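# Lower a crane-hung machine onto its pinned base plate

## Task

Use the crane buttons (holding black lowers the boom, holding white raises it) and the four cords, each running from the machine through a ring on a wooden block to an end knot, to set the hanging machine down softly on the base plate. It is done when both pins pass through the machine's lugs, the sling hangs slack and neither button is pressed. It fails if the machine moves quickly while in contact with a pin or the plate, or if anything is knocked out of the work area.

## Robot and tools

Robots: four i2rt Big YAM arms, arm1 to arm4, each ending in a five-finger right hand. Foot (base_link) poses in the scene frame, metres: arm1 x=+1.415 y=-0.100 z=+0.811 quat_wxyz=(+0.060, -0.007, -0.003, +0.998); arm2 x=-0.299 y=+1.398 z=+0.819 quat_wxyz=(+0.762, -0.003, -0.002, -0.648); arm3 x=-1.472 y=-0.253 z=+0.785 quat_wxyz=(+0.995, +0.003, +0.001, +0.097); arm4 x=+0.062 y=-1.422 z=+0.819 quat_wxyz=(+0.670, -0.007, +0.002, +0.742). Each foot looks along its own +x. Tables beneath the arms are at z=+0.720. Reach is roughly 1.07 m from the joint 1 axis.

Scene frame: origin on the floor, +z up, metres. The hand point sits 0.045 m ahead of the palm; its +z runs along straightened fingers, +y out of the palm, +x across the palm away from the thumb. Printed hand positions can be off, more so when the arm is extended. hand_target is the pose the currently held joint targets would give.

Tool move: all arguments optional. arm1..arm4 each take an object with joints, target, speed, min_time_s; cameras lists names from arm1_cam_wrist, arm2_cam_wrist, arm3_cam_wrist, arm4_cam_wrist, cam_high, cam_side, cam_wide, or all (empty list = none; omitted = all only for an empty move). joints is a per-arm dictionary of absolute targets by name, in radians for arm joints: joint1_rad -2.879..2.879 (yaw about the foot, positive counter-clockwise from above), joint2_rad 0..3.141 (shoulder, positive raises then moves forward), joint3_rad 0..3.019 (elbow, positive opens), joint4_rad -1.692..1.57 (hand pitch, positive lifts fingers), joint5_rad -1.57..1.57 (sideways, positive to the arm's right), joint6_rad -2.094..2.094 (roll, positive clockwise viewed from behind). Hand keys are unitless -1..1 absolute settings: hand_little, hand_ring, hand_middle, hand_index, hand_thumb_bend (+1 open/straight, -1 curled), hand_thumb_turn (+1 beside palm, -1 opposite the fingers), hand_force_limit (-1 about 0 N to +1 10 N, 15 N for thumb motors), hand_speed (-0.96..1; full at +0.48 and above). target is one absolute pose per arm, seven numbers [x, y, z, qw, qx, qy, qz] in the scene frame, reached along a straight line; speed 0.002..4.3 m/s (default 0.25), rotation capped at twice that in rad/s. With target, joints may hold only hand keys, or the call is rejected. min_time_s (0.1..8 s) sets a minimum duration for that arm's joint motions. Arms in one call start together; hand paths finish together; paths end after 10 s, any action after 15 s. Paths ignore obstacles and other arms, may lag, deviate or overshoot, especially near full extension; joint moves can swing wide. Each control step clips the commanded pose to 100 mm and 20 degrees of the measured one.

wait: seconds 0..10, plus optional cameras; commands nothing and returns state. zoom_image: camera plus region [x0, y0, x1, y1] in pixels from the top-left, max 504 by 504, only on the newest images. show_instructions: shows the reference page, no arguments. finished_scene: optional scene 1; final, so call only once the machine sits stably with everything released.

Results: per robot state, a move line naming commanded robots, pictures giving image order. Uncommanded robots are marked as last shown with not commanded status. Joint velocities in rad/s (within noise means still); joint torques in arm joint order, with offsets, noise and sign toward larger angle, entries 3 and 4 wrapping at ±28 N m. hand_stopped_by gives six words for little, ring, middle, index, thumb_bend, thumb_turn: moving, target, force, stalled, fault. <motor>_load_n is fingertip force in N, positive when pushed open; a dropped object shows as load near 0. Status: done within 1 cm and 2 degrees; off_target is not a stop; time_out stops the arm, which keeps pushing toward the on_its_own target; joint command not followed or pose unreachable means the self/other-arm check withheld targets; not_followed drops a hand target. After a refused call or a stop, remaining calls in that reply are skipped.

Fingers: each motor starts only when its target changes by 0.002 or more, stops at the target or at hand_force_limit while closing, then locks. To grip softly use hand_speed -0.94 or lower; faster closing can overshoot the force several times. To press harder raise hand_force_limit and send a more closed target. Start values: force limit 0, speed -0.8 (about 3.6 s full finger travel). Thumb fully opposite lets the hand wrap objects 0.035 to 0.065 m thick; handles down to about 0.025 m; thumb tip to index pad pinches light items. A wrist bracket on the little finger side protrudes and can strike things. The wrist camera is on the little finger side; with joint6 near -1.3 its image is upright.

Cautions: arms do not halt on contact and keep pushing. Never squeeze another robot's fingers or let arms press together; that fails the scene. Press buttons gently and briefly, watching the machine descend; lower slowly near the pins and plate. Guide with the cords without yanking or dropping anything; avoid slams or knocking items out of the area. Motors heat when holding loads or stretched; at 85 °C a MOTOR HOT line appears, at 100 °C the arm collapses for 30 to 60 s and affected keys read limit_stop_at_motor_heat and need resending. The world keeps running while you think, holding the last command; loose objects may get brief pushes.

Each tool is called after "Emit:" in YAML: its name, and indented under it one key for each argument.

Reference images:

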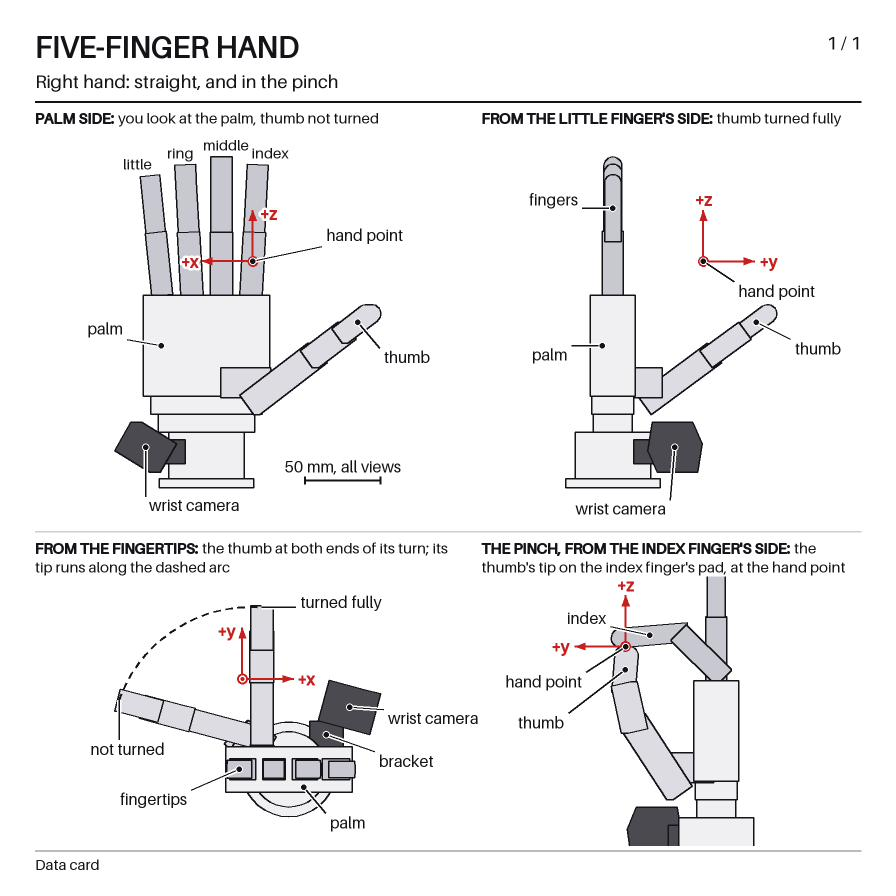

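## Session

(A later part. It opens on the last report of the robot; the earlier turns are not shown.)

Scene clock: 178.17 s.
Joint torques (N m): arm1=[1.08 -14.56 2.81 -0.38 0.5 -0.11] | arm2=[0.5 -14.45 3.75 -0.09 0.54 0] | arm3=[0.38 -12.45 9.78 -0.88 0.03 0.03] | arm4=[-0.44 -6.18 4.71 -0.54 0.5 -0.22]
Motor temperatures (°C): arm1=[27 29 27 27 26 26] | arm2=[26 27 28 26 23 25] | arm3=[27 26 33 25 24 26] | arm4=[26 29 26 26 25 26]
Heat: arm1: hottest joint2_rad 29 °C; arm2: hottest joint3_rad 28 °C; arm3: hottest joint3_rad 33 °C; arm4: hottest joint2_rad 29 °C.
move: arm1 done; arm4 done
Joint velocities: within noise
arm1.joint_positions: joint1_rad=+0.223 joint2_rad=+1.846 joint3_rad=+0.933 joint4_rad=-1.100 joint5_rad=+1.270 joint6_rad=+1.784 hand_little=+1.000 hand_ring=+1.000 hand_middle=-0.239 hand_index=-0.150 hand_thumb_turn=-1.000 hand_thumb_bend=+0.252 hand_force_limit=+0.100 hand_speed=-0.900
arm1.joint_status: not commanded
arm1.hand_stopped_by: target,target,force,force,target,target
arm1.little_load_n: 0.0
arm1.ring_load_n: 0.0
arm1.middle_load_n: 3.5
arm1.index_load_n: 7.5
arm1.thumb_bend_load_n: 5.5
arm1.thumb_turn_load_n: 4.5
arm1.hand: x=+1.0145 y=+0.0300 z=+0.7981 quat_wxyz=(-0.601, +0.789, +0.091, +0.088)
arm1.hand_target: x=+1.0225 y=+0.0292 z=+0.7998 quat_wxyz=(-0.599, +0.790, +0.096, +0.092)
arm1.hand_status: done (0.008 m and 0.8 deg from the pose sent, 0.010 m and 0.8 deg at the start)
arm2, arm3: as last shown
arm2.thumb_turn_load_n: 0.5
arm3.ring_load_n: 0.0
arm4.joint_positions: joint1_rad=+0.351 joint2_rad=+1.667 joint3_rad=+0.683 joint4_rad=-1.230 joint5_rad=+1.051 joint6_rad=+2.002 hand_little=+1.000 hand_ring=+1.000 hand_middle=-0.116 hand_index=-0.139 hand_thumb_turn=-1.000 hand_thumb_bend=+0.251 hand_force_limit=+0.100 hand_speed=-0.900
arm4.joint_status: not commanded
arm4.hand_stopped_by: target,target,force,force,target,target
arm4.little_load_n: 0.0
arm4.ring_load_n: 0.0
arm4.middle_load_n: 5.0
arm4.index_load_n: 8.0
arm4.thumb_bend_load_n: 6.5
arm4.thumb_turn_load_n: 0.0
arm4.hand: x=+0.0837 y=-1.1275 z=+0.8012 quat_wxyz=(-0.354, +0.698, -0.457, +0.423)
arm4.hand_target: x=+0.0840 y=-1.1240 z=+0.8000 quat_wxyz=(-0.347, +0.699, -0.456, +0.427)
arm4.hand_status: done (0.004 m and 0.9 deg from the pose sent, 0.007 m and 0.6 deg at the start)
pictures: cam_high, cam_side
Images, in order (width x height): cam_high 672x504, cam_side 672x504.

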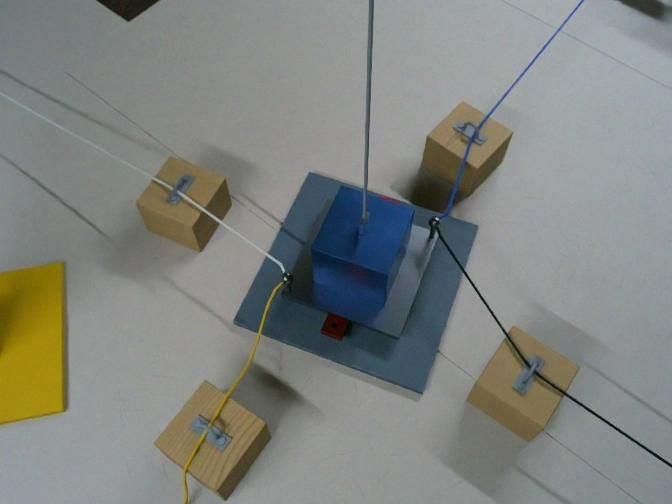

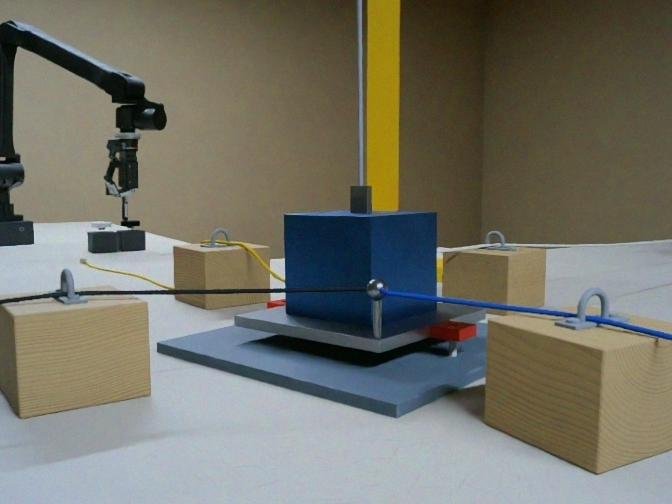

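Emit:
move:
  arm3: {"target": [-1.112, -0.036, 0.832, 0, 1, 0, 0], "speed": 0.1}
  cameras: []

Emit:
move:
  arm3: {"target": [-1.113, -0.036, 0.875, 0, 1, 0, 0], "speed": 0.3}
  cameras: ["cam_side", "cam_high"]

Emit:
zoom_image:
  camera: "cam_side"
  region: [220, 250, 340, 340]

Emit:
zoom_image:
  camera: "cam_side"
  region: [420, 310, 490, 360]

Emit:
zoom_image:
  camera: "cam_high"
  region: [315, 305, 355, 345]

Emit:
zoom_image:
  camera: "cam_high"
  region: [370, 180, 420, 220]

Scene clock: 180.17 s.
Joint torques (N m): arm1=[0.62 -14.68 2.76 -0.42 0.51 -0.12] | arm2=[0.56 -14.45 3.75 -0.09 0.54 0] | arm3=[0.21 -9.7 5.9 1.95 0.14 0.02] | arm4=[-0.56 -6.18 4.74 -0.54 0.46 -0.22]
Motor temperatures (°C): arm1=[27 29 27 27 26 26] | arm2=[26 27 28 26 23 25] | arm3=[27 26 33 25 24 26] | arm4=[26 29 26 26 25 26]
Heat: arm1: hottest joint2_rad 29 °C; arm2: hottest joint3_rad 28 °C; arm3: hottest joint3_rad 33 °C; arm4: hottest joint2_rad 29 °C.
move: arm3 off_target
Joint velocities: within noise
arm1, arm2, arm4: as last shown
arm1.middle_load_n: 4.0
arm1.thumb_bend_load_n: 6.0
arm1.thumb_turn_load_n: 5.0
arm2.joint_positions: joint1_rad=+0.587 joint2_rad=+1.916 joint3_rad=+0.976 joint4_rad=-1.358 joint5_rad=+1.110 joint6_rad=+2.025 hand_little=+1.000 hand_ring=+1.000 hand_middle=-0.194 hand_index=-0.083 hand_thumb_turn=-1.000 hand_thumb_bend=+0.252 hand_force_limit=+0.100 hand_speed=-0.900
arm2.thumb_bend_load_n: 8.0
arm2.hand_target: x=-0.1710 y=+1.0350 z=+0.7999 quat_wxyz=(+0.374, -0.332, -0.748, +0.437)
arm3.joint_positions: joint1_rad=+0.434 joint2_rad=+1.667 joint3_rad=+1.240 joint4_rad=-1.143 joint5_rad=+0.001 joint6_rad=-0.948 hand_little=-1.000 hand_ring=-1.000 hand_middle=-1.000 hand_index=+0.999 hand_thumb_turn=+1.000 hand_thumb_bend=+0.000 hand_force_limit=+0.000 hand_speed=+0.000
arm3.joint_status: not commanded
arm3.hand_stopped_by: target,target,target,target,target,target
arm3.little_load_n: 0.0
arm3.ring_load_n: 0.0
arm3.middle_load_n: 0.0
arm3.index_load_n: -6.0
arm3.thumb_bend_load_n: 0.0
arm3.thumb_turn_load_n: 0.0
arm3.hand: x=-1.1182 y=-0.0361 z=+0.8604 quat_wxyz=(-0.003, +1.000, +0.002, +0.000)
arm3.hand_target: x=-1.1134 y=-0.0367 z=+0.8335 quat_wxyz=(+0.000, +1.000, +0.000, +0.000)
arm3.hand_status: off_target (0.029 m and 0.4 deg from the pose sent, 0.037 m and 0.9 deg at the start)
arm4.joint_positions: joint1_rad=+0.351 joint2_rad=+1.667 joint3_rad=+0.683 joint4_rad=-1.230 joint5_rad=+1.052 joint6_rad=+2.002 hand_little=+1.000 hand_ring=+1.000 hand_middle=-0.116 hand_index=-0.139 hand_thumb_turn=-1.000 hand_thumb_bend=+0.251 hand_force_limit=+0.100 hand_speed=-0.900
arm4.middle_load_n: 4.5
arm4.index_load_n: 8.5
arm4.hand: x=+0.0838 y=-1.1273 z=+0.8014 quat_wxyz=(-0.354, +0.698, -0.457, +0.423)
arm4.hand_target: x=+0.0840 y=-1.1240 z=+0.8001 quat_wxyz=(-0.347, +0.699, -0.456, +0.427)

Scene clock: 181.13 s.
Joint torques (N m): arm1=[0.97 -14.62 2.76 -0.35 0.53 -0.13] | arm2=[0.5 -14.45 3.77 -0.12 0.54 -0.01] | arm3=[0.38 -12.51 9.89 -0.91 0.04 0.04] | arm4=[-0.32 -5.95 4.72 -0.58 0.43 -0.24]
Motor temperatures (°C): arm1=[27 30 27 27 26 26] | arm2=[26 27 28 26 23 25] | arm3=[27 26 33 25 24 26] | arm4=[26 29 26 26 25 26]
Heat: arm1: hottest joint2_rad 30 °C; arm2: hottest joint3_rad 28 °C; arm3: hottest joint3_rad 33 °C; arm4: hottest joint2_rad 29 °C.
move: arm3 off_target
Joint velocities: within noise
arm1, arm2, arm4: as last shown
arm1.middle_load_n: 3.5
arm1.thumb_bend_load_n: 5.5
arm1.thumb_turn_load_n: 4.5
arm2.joint_positions: joint1_rad=+0.587 joint2_rad=+1.915 joint3_rad=+0.976 joint4_rad=-1.357 joint5_rad=+1.110 joint6_rad=+2.025 hand_little=+1.000 hand_ring=+1.000 hand_middle=-0.194 hand_index=-0.083 hand_thumb_turn=-1.000 hand_thumb_bend=+0.252 hand_force_limit=+0.100 hand_speed=-0.900
arm2.hand: x=-0.1766 y=+1.0361 z=+0.7937 quat_wxyz=(+0.386, -0.324, -0.748, +0.432)
arm2.hand_target: x=-0.1710 y=+1.0350 z=+0.8000 quat_wxyz=(+0.374, -0.332, -0.748, +0.437)
arm3.joint_positions: joint1_rad=+0.433 joint2_rad=+1.657 joint3_rad=+1.244 joint4_rad=-1.174 joint5_rad=+0.003 joint6_rad=-0.948 hand_little=-1.000 hand_ring=-1.000 hand_middle=-1.000 hand_index=+1.000 hand_thumb_turn=+1.000 hand_thumb_bend=+0.000 hand_force_limit=+0.000 hand_speed=+0.000
arm3.joint_status: not commanded
arm3.hand_stopped_by: target,target,target,target,target,target
arm3.little_load_n: 0.0
arm3.ring_load_n: 0.0
arm3.middle_load_n: 0.0
arm3.index_load_n: 0.0
arm3.thumb_bend_load_n: 0.0
arm3.thumb_turn_load_n: 0.0
arm3.hand: x=-1.1228 y=-0.0405 z=+0.8676 quat_wxyz=(+0.003, +1.000, +0.002, -0.006)
arm3.hand_target: x=-1.1132 y=-0.0361 z=+0.8751 quat_wxyz=(+0.000, +1.000, +0.000, +0.000)
arm3.hand_status: off_target (0.013 m and 0.9 deg from the pose sent, 0.016 m and 0.4 deg at the start)
arm4.joint_positions: joint1_rad=+0.351 joint2_rad=+1.667 joint3_rad=+0.683 joint4_rad=-1.230 joint5_rad=+1.053 joint6_rad=+2.002 hand_little=+1.000 hand_ring=+1.000 hand_middle=-0.116 hand_index=-0.139 hand_thumb_turn=-1.000 hand_thumb_bend=+0.251 hand_force_limit=+0.100 hand_speed=-0.900
arm4.middle_load_n: 5.0
arm4.index_load_n: 8.0
arm4.hand: x=+0.0839 y=-1.1272 z=+0.8014 quat_wxyz=(-0.354, +0.698, -0.457, +0.423)
arm4.hand_target: x=+0.0840 y=-1.1240 z=+0.8000 quat_wxyz=(-0.347, +0.699, -0.456, +0.427)
pictures: cam_high, cam_side
Images, in order (width x height): cam_high 672x504, cam_side 672x504.

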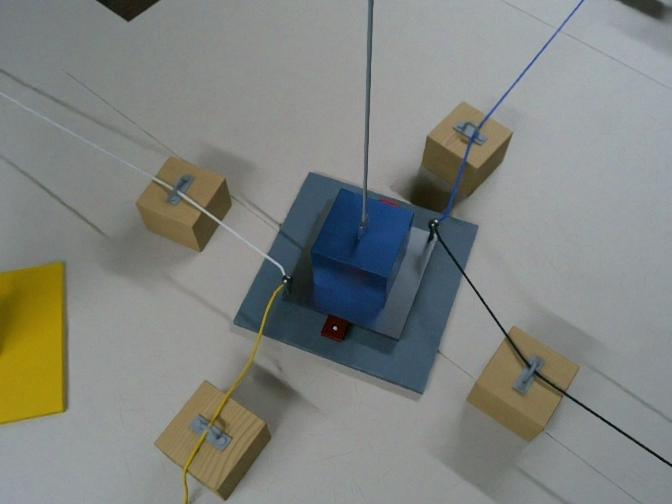

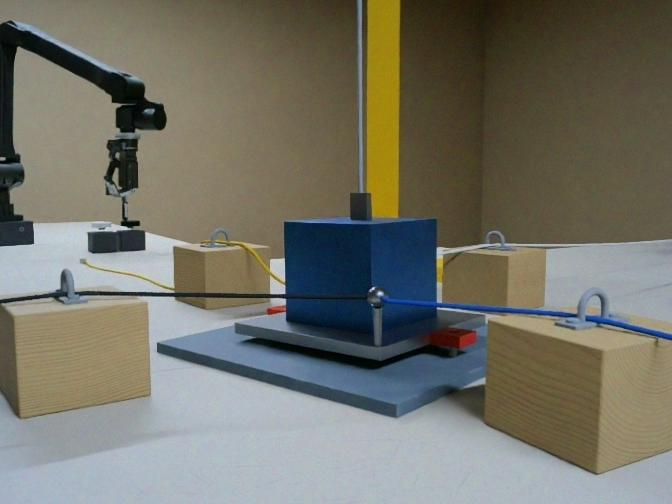

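Scaled by 4.200 from the camera's image (finer frame: 960x720).

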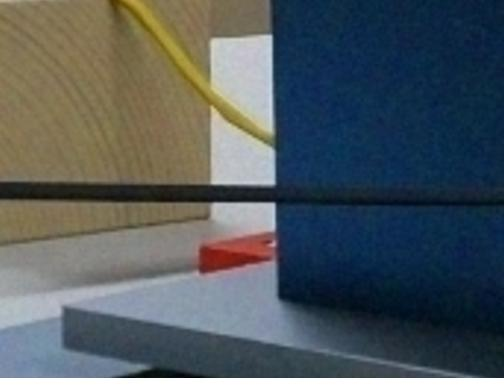

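Scaled by 7.200 from the camera's image (finer frame: 960x720).

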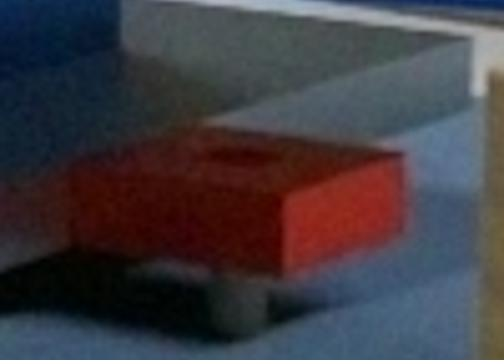

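Scaled by 12.600 from the camera's image (finer frame: 960x720).

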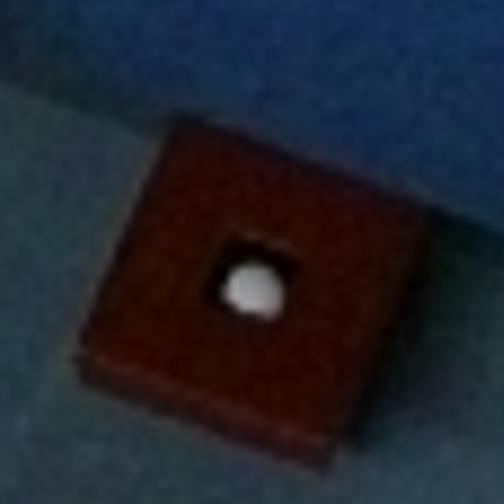

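Scaled by 10.080 from the camera's image (finer frame: 960x720).

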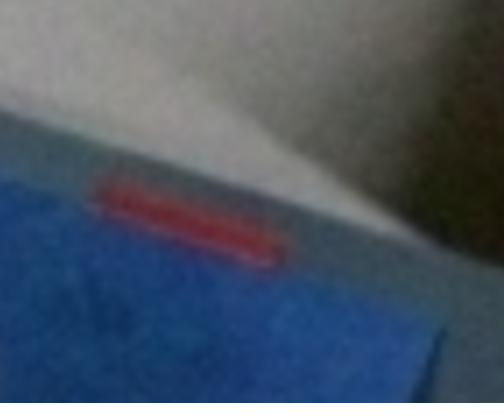

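Emit:
move:
  arm3: {"target": [-1.112, -0.036, 0.832, 0, 1, 0, 0], "speed": 0.1}
  cameras: ["cam_side", "cam_high"]

Emit:
move:
  arm3: {"target": [-1.113, -0.036, 0.875, 0, 1, 0, 0], "speed": 0.3}
  cameras: ["cam_side", "cam_high"]

Emit:
zoom_image:
  camera: "cam_side"
  region: [420, 310, 490, 360]

Emit:
zoom_image:
  camera: "cam_high"
  region: [315, 305, 355, 345]

Emit:
zoom_image:
  camera: "cam_high"
  region: [220, 150, 500, 410]

Scene clock: 183.33 s.
Joint torques (N m): arm1=[0.79 -14.45 2.76 -0.36 0.52 -0.12] | arm2=[0.5 -14.51 3.77 -0.13 0.56 -0.03] | arm3=[0.26 -9.76 5.79 1.95 0.13 0.02] | arm4=[-0.44 -6.01 4.64 -0.53 0.44 -0.23]
Motor temperatures (°C): arm1=[27 30 27 27 26 26] | arm2=[26 27 28 26 23 25] | arm3=[27 26 33 25 24 26] | arm4=[26 29 26 26 25 26]
Heat: arm1: hottest joint2_rad 30 °C; arm2: hottest joint3_rad 28 °C; arm3: hottest joint3_rad 33 °C; arm4: hottest joint2_rad 29 °C.
move: arm3 off_target
Joint velocities: within noise
arm1, arm2, arm4: as last shown
arm1.middle_load_n: 4.0
arm2.joint_positions: joint1_rad=+0.587 joint2_rad=+1.915 joint3_rad=+0.976 joint4_rad=-1.357 joint5_rad=+1.110 joint6_rad=+2.026 hand_little=+1.000 hand_ring=+1.000 hand_middle=-0.194 hand_index=-0.083 hand_thumb_turn=-1.000 hand_thumb_bend=+0.252 hand_force_limit=+0.100 hand_speed=-0.900
arm2.little_load_n: -0.5
arm2.thumb_turn_load_n: 1.0
arm2.hand: x=-0.1765 y=+1.0360 z=+0.7937 quat_wxyz=(+0.386, -0.325, -0.748, +0.432)
arm3.joint_positions: joint1_rad=+0.433 joint2_rad=+1.668 joint3_rad=+1.240 joint4_rad=-1.143 joint5_rad=+0.001 joint6_rad=-0.949 hand_little=-1.000 hand_ring=-1.000 hand_middle=-1.000 hand_index=+0.999 hand_thumb_turn=+1.000 hand_thumb_bend=+0.000 hand_force_limit=+0.000 hand_speed=+0.000
arm3.joint_status: not commanded
arm3.hand_stopped_by: target,target,target,target,target,target
arm3.little_load_n: 0.0
arm3.ring_load_n: 0.0
arm3.middle_load_n: 0.0
arm3.index_load_n: -5.5
arm3.thumb_bend_load_n: 0.0
arm3.thumb_turn_load_n: 0.0
arm3.hand: x=-1.1183 y=-0.0365 z=+0.8602 quat_wxyz=(-0.003, +1.000, +0.002, +0.000)
arm3.hand_target: x=-1.1135 y=-0.0369 z=+0.8333 quat_wxyz=(+0.000, +1.000, +0.000, +0.000)
arm3.hand_status: off_target (0.029 m and 0.4 deg from the pose sent, 0.037 m and 0.9 deg at the start)
arm4.joint_positions: joint1_rad=+0.351 joint2_rad=+1.667 joint3_rad=+0.684 joint4_rad=-1.230 joint5_rad=+1.053 joint6_rad=+2.002 hand_little=+1.000 hand_ring=+1.000 hand_middle=-0.116 hand_index=-0.139 hand_thumb_turn=-1.000 hand_thumb_bend=+0.251 hand_force_limit=+0.100 hand_speed=-0.900
arm4.middle_load_n: 4.5
arm4.index_load_n: 8.5
arm4.hand: x=+0.0837 y=-1.1268 z=+0.8016 quat_wxyz=(-0.355, +0.698, -0.457, +0.423)
arm4.hand_target: x=+0.0840 y=-1.1240 z=+0.8001 quat_wxyz=(-0.347, +0.699, -0.456, +0.427)
pictures: cam_high, cam_side
Images, in order (width x height): cam_high 672x504, cam_side 672x504.

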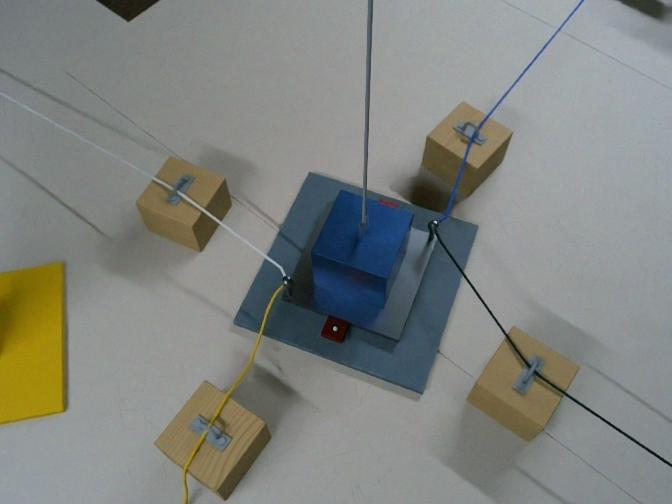

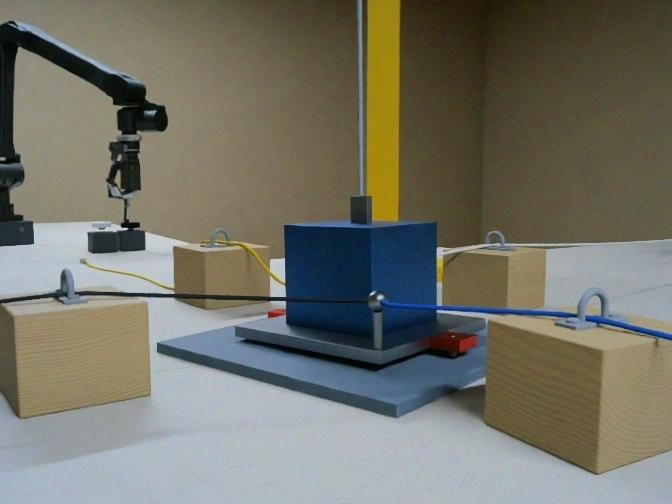

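Scene clock: 184.30 s.
Joint torques (N m): arm1=[0.79 -14.51 2.85 -0.44 0.51 -0.11] | arm2=[0.5 -14.39 3.78 -0.12 0.54 -0.02] | arm3=[0.38 -12.45 9.73 -0.88 0.04 0.04] | arm4=[-0.5 -6.07 4.59 -0.54 0.4 -0.23]
Motor temperatures (°C): arm1=[27 30 27 27 26 26] | arm2=[26 27 28 26 23 25] | arm3=[27 26 33 25 24 26] | arm4=[26 29 26 26 25 26]
Heat: arm1: hottest joint2_rad 30 °C; arm2: hottest joint3_rad 28 °C; arm3: hottest joint3_rad 33 °C; arm4: hottest joint2_rad 29 °C.
move: arm3 off_target
Joint velocities: within noise
arm1, arm2, arm4: as last shown
arm1.joint_positions: joint1_rad=+0.224 joint2_rad=+1.845 joint3_rad=+0.933 joint4_rad=-1.100 joint5_rad=+1.270 joint6_rad=+1.785 hand_little=+1.000 hand_ring=+1.000 hand_middle=-0.239 hand_index=-0.150 hand_thumb_turn=-1.000 hand_thumb_bend=+0.252 hand_force_limit=+0.100 hand_speed=-0.900
arm1.hand: x=+1.0143 y=+0.0299 z=+0.7983 quat_wxyz=(-0.601, +0.789, +0.091, +0.088)
arm1.hand_target: x=+1.0224 y=+0.0290 z=+0.7998 quat_wxyz=(-0.599, +0.790, +0.096, +0.092)
arm2.joint_positions: joint1_rad=+0.587 joint2_rad=+1.915 joint3_rad=+0.976 joint4_rad=-1.357 joint5_rad=+1.110 joint6_rad=+2.027 hand_little=+1.000 hand_ring=+1.000 hand_middle=-0.194 hand_index=-0.083 hand_thumb_turn=-1.000 hand_thumb_bend=+0.252 hand_force_limit=+0.100 hand_speed=-0.900
arm2.little_load_n: 0.0
arm2.thumb_turn_load_n: 0.5
arm2.hand: x=-0.1765 y=+1.0359 z=+0.7938 quat_wxyz=(+0.385, -0.325, -0.748, +0.432)
arm3.joint_positions: joint1_rad=+0.432 joint2_rad=+1.657 joint3_rad=+1.244 joint4_rad=-1.174 joint5_rad=+0.003 joint6_rad=-0.949 hand_little=-1.000 hand_ring=-1.000 hand_middle=-1.000 hand_index=+1.000 hand_thumb_turn=+1.000 hand_thumb_bend=+0.000 hand_force_limit=+0.000 hand_speed=+0.000
arm3.joint_status: not commanded
arm3.hand_stopped_by: target,target,target,target,target,target
arm3.little_load_n: 0.5
arm3.ring_load_n: 0.0
arm3.middle_load_n: 0.0
arm3.index_load_n: 0.0
arm3.thumb_bend_load_n: 0.0
arm3.thumb_turn_load_n: 0.0
arm3.hand: x=-1.1228 y=-0.0408 z=+0.8675 quat_wxyz=(+0.003, +1.000, +0.002, -0.007)
arm3.hand_target: x=-1.1132 y=-0.0362 z=+0.8750 quat_wxyz=(+0.000, +1.000, +0.000, +0.000)
arm3.hand_status: off_target (0.013 m and 0.9 deg from the pose sent, 0.016 m and 0.4 deg at the start)
arm4.joint_positions: joint1_rad=+0.351 joint2_rad=+1.667 joint3_rad=+0.685 joint4_rad=-1.230 joint5_rad=+1.054 joint6_rad=+2.002 hand_little=+1.000 hand_ring=+1.000 hand_middle=-0.116 hand_index=-0.139 hand_thumb_turn=-1.000 hand_thumb_bend=+0.251 hand_force_limit=+0.100 hand_speed=-0.900
arm4.index_load_n: 8.0
arm4.thumb_turn_load_n: 0.5
arm4.hand: x=+0.0836 y=-1.1264 z=+0.8017 quat_wxyz=(-0.355, +0.698, -0.457, +0.422)
arm4.hand_target: x=+0.0841 y=-1.1240 z=+0.8000 quat_wxyz=(-0.347, +0.699, -0.456, +0.427)
pictures: cam_high, cam_side
Images, in order (width x height): cam_high 672x504, cam_side 672x504.

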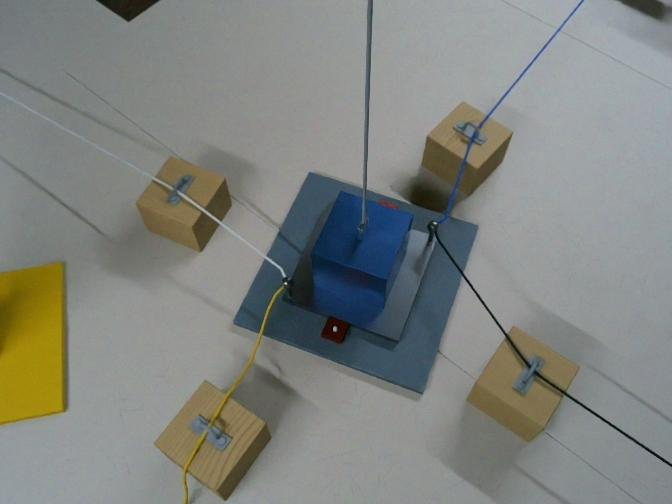

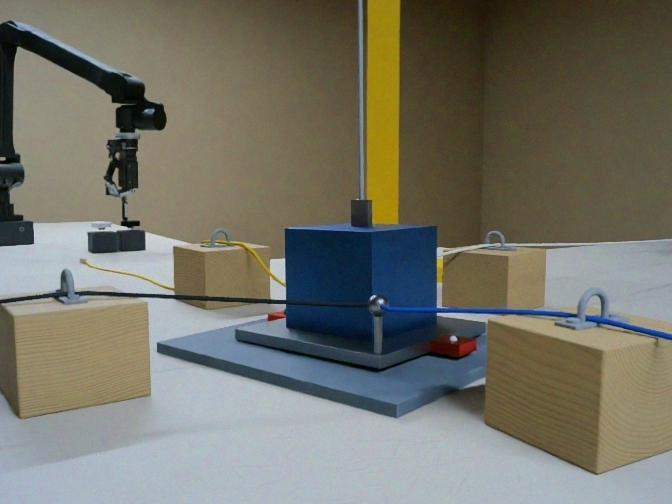

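Scaled by 7.200 from the camera's image (finer frame: 960x720).

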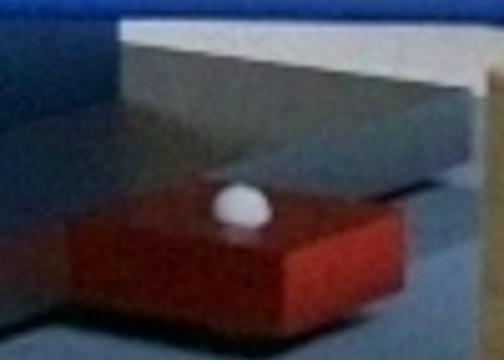

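Scaled by 12.600 from the camera's image (finer frame: 960x720).

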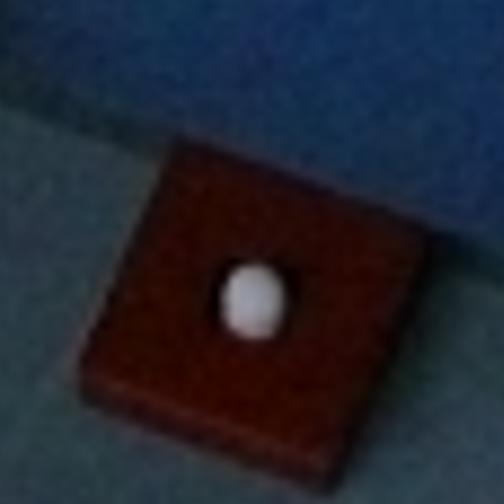

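Scaled by 1.800 from the camera's image (finer frame: 960x720).

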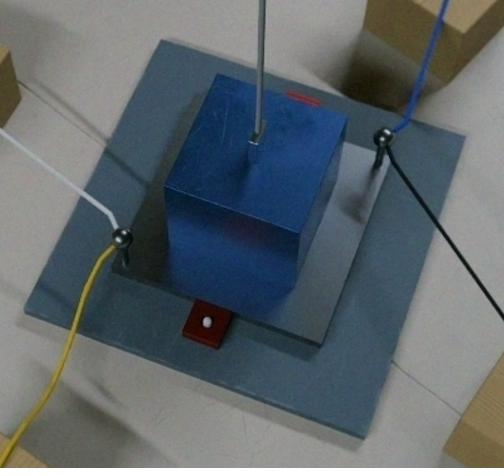

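Emit:
move:
  arm3: {"target": [-1.112, -0.036, 0.832, 0, 1, 0, 0], "speed": 0.1}
  cameras: ["cam_side"]

Emit:
wait:
  seconds: 0.8
  cameras: ["cam_side"]

Emit:
move:
  arm3: {"target": [-1.113, -0.036, 0.875, 0, 1, 0, 0], "speed": 0.3}
  cameras: ["cam_side", "cam_high"]

Emit:
zoom_image:
  camera: "cam_side"
  region: [220, 280, 510, 420]

Emit:
zoom_image:
  camera: "cam_side"
  region: [300, 0, 450, 250]

Emit:
zoom_image:
  camera: "cam_high"
  region: [220, 0, 500, 410]

Scene clock: 186.10 s.
Joint torques (N m): arm1=[0.79 -14.56 2.84 -0.39 0.51 -0.12] | arm2=[0.5 -14.45 3.78 -0.12 0.54 -0.02] | arm3=[0.21 -9.82 5.85 1.96 0.13 0.03] | arm4=[-0.44 -6.12 4.57 -0.51 0.38 -0.24]
Motor temperatures (°C): arm1=[27 30 27 27 26 26] | arm2=[26 27 28 26 23 25] | arm3=[27 26 33 25 24 26] | arm4=[26 29 26 26 25 26]
Heat: arm1: hottest joint2_rad 30 °C; arm2: hottest joint3_rad 28 °C; arm3: hottest joint3_rad 33 °C; arm4: hottest joint2_rad 29 °C.
move: arm3 off_target
Joint velocities: within noise
arm1, arm2, arm4: as last shown
arm1.middle_load_n: 3.5
arm2.thumb_turn_load_n: 1.0
arm2.hand_target: x=-0.1710 y=+1.0350 z=+0.7999 quat_wxyz=(+0.374, -0.332, -0.748, +0.437)
arm3.joint_positions: joint1_rad=+0.433 joint2_rad=+1.668 joint3_rad=+1.240 joint4_rad=-1.143 joint5_rad=+0.001 joint6_rad=-0.949 hand_little=-1.000 hand_ring=-1.000 hand_middle=-1.000 hand_index=+0.999 hand_thumb_turn=+1.000 hand_thumb_bend=+0.000 hand_force_limit=+0.000 hand_speed=+0.000
arm3.joint_status: not commanded
arm3.hand_stopped_by: target,target,target,target,target,target
arm3.little_load_n: 0.5
arm3.ring_load_n: 0.0
arm3.middle_load_n: 0.0
arm3.index_load_n: -5.0
arm3.thumb_bend_load_n: 0.0
arm3.thumb_turn_load_n: 0.0
arm3.hand: x=-1.1180 y=-0.0364 z=+0.8603 quat_wxyz=(-0.003, +1.000, +0.002, +0.000)
arm3.hand_target: x=-1.1133 y=-0.0368 z=+0.8334 quat_wxyz=(+0.000, +1.000, +0.000, +0.000)
arm3.hand_status: off_target (0.029 m and 0.4 deg from the pose sent, 0.037 m and 0.9 deg at the start)
arm4.joint_positions: joint1_rad=+0.351 joint2_rad=+1.667 joint3_rad=+0.686 joint4_rad=-1.230 joint5_rad=+1.054 joint6_rad=+2.002 hand_little=+1.000 hand_ring=+1.000 hand_middle=-0.116 hand_index=-0.139 hand_thumb_turn=-1.000 hand_thumb_bend=+0.251 hand_force_limit=+0.100 hand_speed=-0.900
arm4.middle_load_n: 5.0
arm4.index_load_n: 8.5
arm4.hand: x=+0.0833 y=-1.1259 z=+0.8019 quat_wxyz=(-0.355, +0.698, -0.457, +0.422)
arm4.hand_target: x=+0.0840 y=-1.1240 z=+0.8000 quat_wxyz=(-0.347, +0.699, -0.456, +0.427)
Images, in order (width x height): cam_side 672x504.

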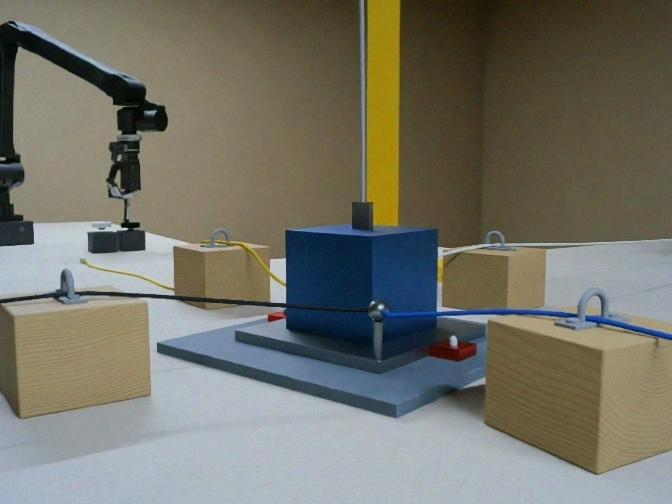

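Scene clock: 186.90 s.
Joint torques (N m): arm1=[1.03 -14.51 2.91 -0.35 0.52 -0.11] | arm2=[0.5 -14.39 3.77 -0.13 0.54 -0.03] | arm3=[0.32 -9.7 5.82 1.96 0.12 0.02] | arm4=[-0.38 -5.95 4.55 -0.55 0.38 -0.23]
Motor temperatures (°C): arm1=[27 30 27 27 26 26] | arm2=[26 27 28 26 23 25] | arm3=[27 26 33 25 24 26] | arm4=[26 29 26 26 25 26]
Heat: arm1: hottest joint2_rad 30 °C; arm2: hottest joint3_rad 28 °C; arm3: hottest joint3_rad 33 °C; arm4: hottest joint2_rad 29 °C.
Joint velocities: within noise
arm1.joint_positions: joint1_rad=+0.224 joint2_rad=+1.845 joint3_rad=+0.933 joint4_rad=-1.100 joint5_rad=+1.270 joint6_rad=+1.785 hand_little=+1.000 hand_ring=+1.000 hand_middle=-0.239 hand_index=-0.150 hand_thumb_turn=-1.000 hand_thumb_bend=+0.252 hand_force_limit=+0.100 hand_speed=-0.900
arm1.joint_status: not commanded
arm1.hand_stopped_by: target,target,force,force,target,target
arm1.little_load_n: 0.0
arm1.ring_load_n: 0.0
arm1.middle_load_n: 4.0
arm1.index_load_n: 7.5
arm1.thumb_bend_load_n: 5.5
arm1.thumb_turn_load_n: 4.5
arm1.hand: x=+1.0143 y=+0.0299 z=+0.7983 quat_wxyz=(-0.601, +0.789, +0.091, +0.088)
arm1.hand_target: x=+1.0224 y=+0.0290 z=+0.7998 quat_wxyz=(-0.599, +0.790, +0.096, +0.092)
arm1.hand_status: not commanded
arm2.joint_positions: joint1_rad=+0.587 joint2_rad=+1.915 joint3_rad=+0.976 joint4_rad=-1.357 joint5_rad=+1.110 joint6_rad=+2.027 hand_little=+1.000 hand_ring=+1.000 hand_middle=-0.194 hand_index=-0.083 hand_thumb_turn=-1.000 hand_thumb_bend=+0.252 hand_force_limit=+0.100 hand_speed=-0.900
arm2.joint_status: not commanded
arm2.hand_stopped_by: target,target,force,force,target,target
arm2.little_load_n: 0.0
arm2.ring_load_n: 0.0
arm2.middle_load_n: 5.5
arm2.index_load_n: 6.5
arm2.thumb_bend_load_n: 7.5
arm2.thumb_turn_load_n: 1.0
arm2.hand: x=-0.1765 y=+1.0359 z=+0.7938 quat_wxyz=(+0.385, -0.325, -0.748, +0.432)
arm2.hand_target: x=-0.1710 y=+1.0350 z=+0.7999 quat_wxyz=(+0.374, -0.332, -0.748, +0.437)
arm2.hand_status: not commanded
arm3.joint_positions: joint1_rad=+0.433 joint2_rad=+1.668 joint3_rad=+1.240 joint4_rad=-1.143 joint5_rad=+0.001 joint6_rad=-0.949 hand_little=-1.000 hand_ring=-1.000 hand_middle=-1.000 hand_index=+0.999 hand_thumb_turn=+1.000 hand_thumb_bend=+0.000 hand_force_limit=+0.000 hand_speed=+0.000
arm3.joint_status: not commanded
arm3.hand_stopped_by: target,target,target,target,target,target
arm3.little_load_n: 0.0
arm3.ring_load_n: 0.5
arm3.middle_load_n: 0.0
arm3.index_load_n: -5.5
arm3.thumb_bend_load_n: 0.0
arm3.thumb_turn_load_n: 0.0
arm3.hand: x=-1.1180 y=-0.0364 z=+0.8603 quat_wxyz=(-0.003, +1.000, +0.002, +0.000)
arm3.hand_target: x=-1.1133 y=-0.0368 z=+0.8334 quat_wxyz=(+0.000, +1.000, +0.000, +0.000)
arm3.hand_status: off_target (0.029 m and 0.4 deg from the pose sent, 0.037 m and 0.9 deg at the start)
arm4.joint_positions: joint1_rad=+0.351 joint2_rad=+1.667 joint3_rad=+0.686 joint4_rad=-1.230 joint5_rad=+1.054 joint6_rad=+2.002 hand_little=+1.000 hand_ring=+1.000 hand_middle=-0.116 hand_index=-0.139 hand_thumb_turn=-1.000 hand_thumb_bend=+0.251 hand_force_limit=+0.100 hand_speed=-0.900
arm4.joint_status: not commanded
arm4.hand_stopped_by: target,target,force,force,target,target
arm4.little_load_n: 0.0
arm4.ring_load_n: 0.0
arm4.middle_load_n: 4.5
arm4.index_load_n: 8.5
arm4.thumb_bend_load_n: 6.5
arm4.thumb_turn_load_n: 0.5
arm4.hand: x=+0.0833 y=-1.1259 z=+0.8019 quat_wxyz=(-0.355, +0.698, -0.457, +0.422)
arm4.hand_target: x=+0.0840 y=-1.1240 z=+0.8000 quat_wxyz=(-0.347, +0.699, -0.456, +0.427)
arm4.hand_status: not commanded
wait: 0.80 s; at rest by 0.27 s
Images, in order (width x height): cam_side 672x504.

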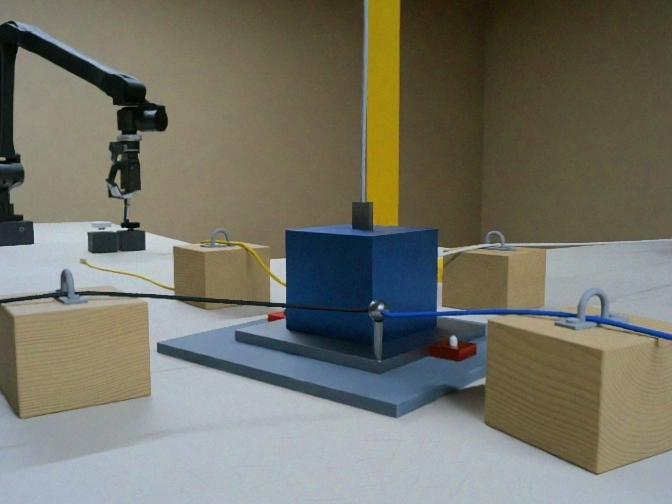

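Scene clock: 187.87 s.
Joint torques (N m): arm1=[1.03 -14.33 2.91 -0.43 0.51 -0.1] | arm2=[0.44 -14.39 3.78 -0.12 0.54 -0.02] | arm3=[0.44 -12.51 9.77 -0.9 0.04 0.03] | arm4=[-0.5 -6.07 4.49 -0.54 0.39 -0.22]
Motor temperatures (°C): arm1=[27 30 27 27 26 26] | arm2=[26 27 28 26 23 25] | arm3=[26 26 33 25 24 26] | arm4=[26 29 26 26 25 26]
Heat: arm1: hottest joint2_rad 30 °C; arm2: hottest joint3_rad 28 °C; arm3: hottest joint3_rad 33 °C; arm4: hottest joint2_rad 29 °C.
move: arm3 off_target
Joint velocities: within noise
arm1, arm2, arm4: as last shown
arm1.middle_load_n: 3.5
arm2.ring_load_n: -0.5
arm2.middle_load_n: 5.0
arm2.thumb_bend_load_n: 8.0
arm2.thumb_turn_load_n: 0.5
arm3.joint_positions: joint1_rad=+0.432 joint2_rad=+1.657 joint3_rad=+1.244 joint4_rad=-1.174 joint5_rad=+0.003 joint6_rad=-0.949 hand_little=-1.000 hand_ring=-1.000 hand_middle=-1.000 hand_index=+1.000 hand_thumb_turn=+1.000 hand_thumb_bend=+0.000 hand_force_limit=+0.000 hand_speed=+0.000
arm3.joint_status: not commanded
arm3.hand_stopped_by: target,target,target,target,target,target
arm3.little_load_n: 0.0
arm3.ring_load_n: 0.0
arm3.middle_load_n: 0.0
arm3.index_load_n: 0.0
arm3.thumb_bend_load_n: 0.0
arm3.thumb_turn_load_n: 0.0
arm3.hand: x=-1.1228 y=-0.0408 z=+0.8675 quat_wxyz=(+0.003, +1.000, +0.002, -0.007)
arm3.hand_target: x=-1.1133 y=-0.0362 z=+0.8750 quat_wxyz=(+0.000, +1.000, +0.000, +0.000)
arm3.hand_status: off_target (0.013 m and 0.9 deg from the pose sent, 0.016 m and 0.4 deg at the start)
arm4.ring_load_n: -0.5
pictures: cam_high, cam_side
Images, in order (width x height): cam_high 672x504, cam_side 672x504.

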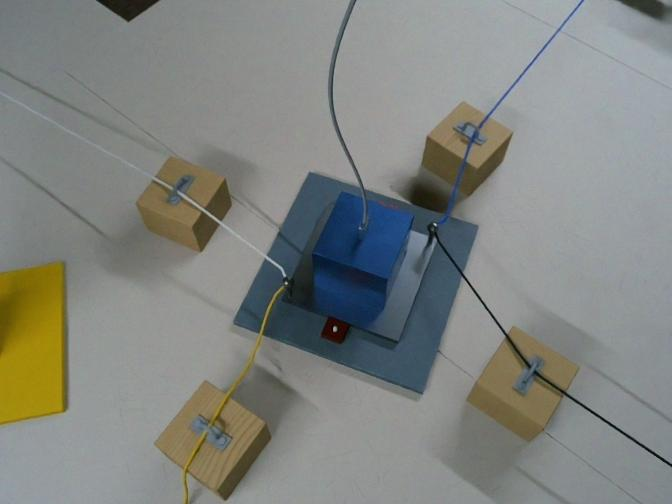

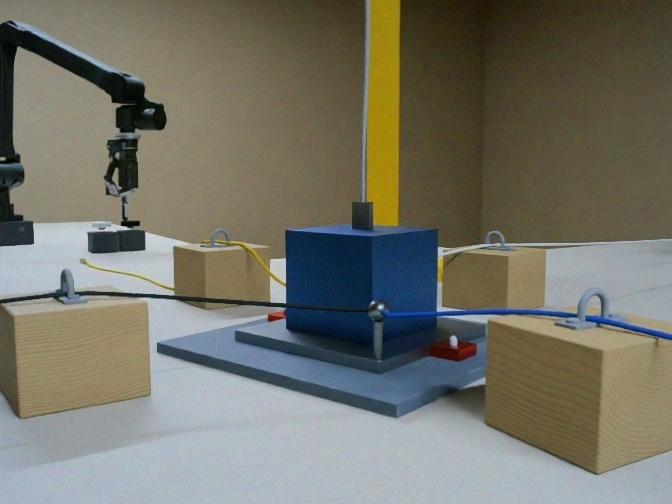

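Scaled by 1.738 from the camera's image (finer frame: 960x720).

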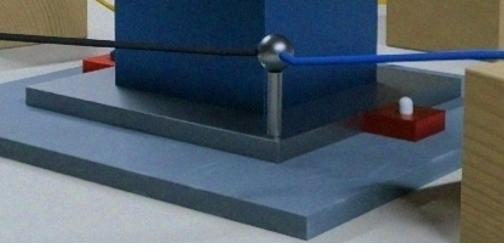

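Scaled by 2.016 from the camera's image (finer frame: 960x720).

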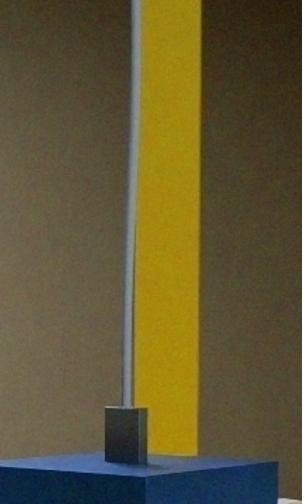

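Scaled by 1.229 from the camera's image (finer frame: 960x720).

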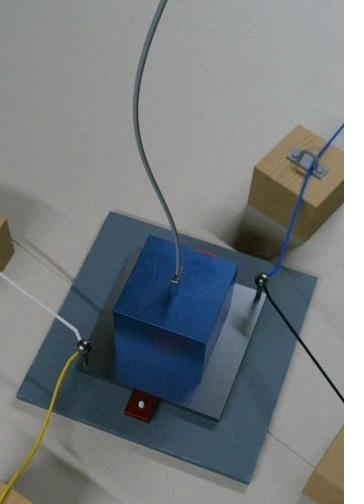

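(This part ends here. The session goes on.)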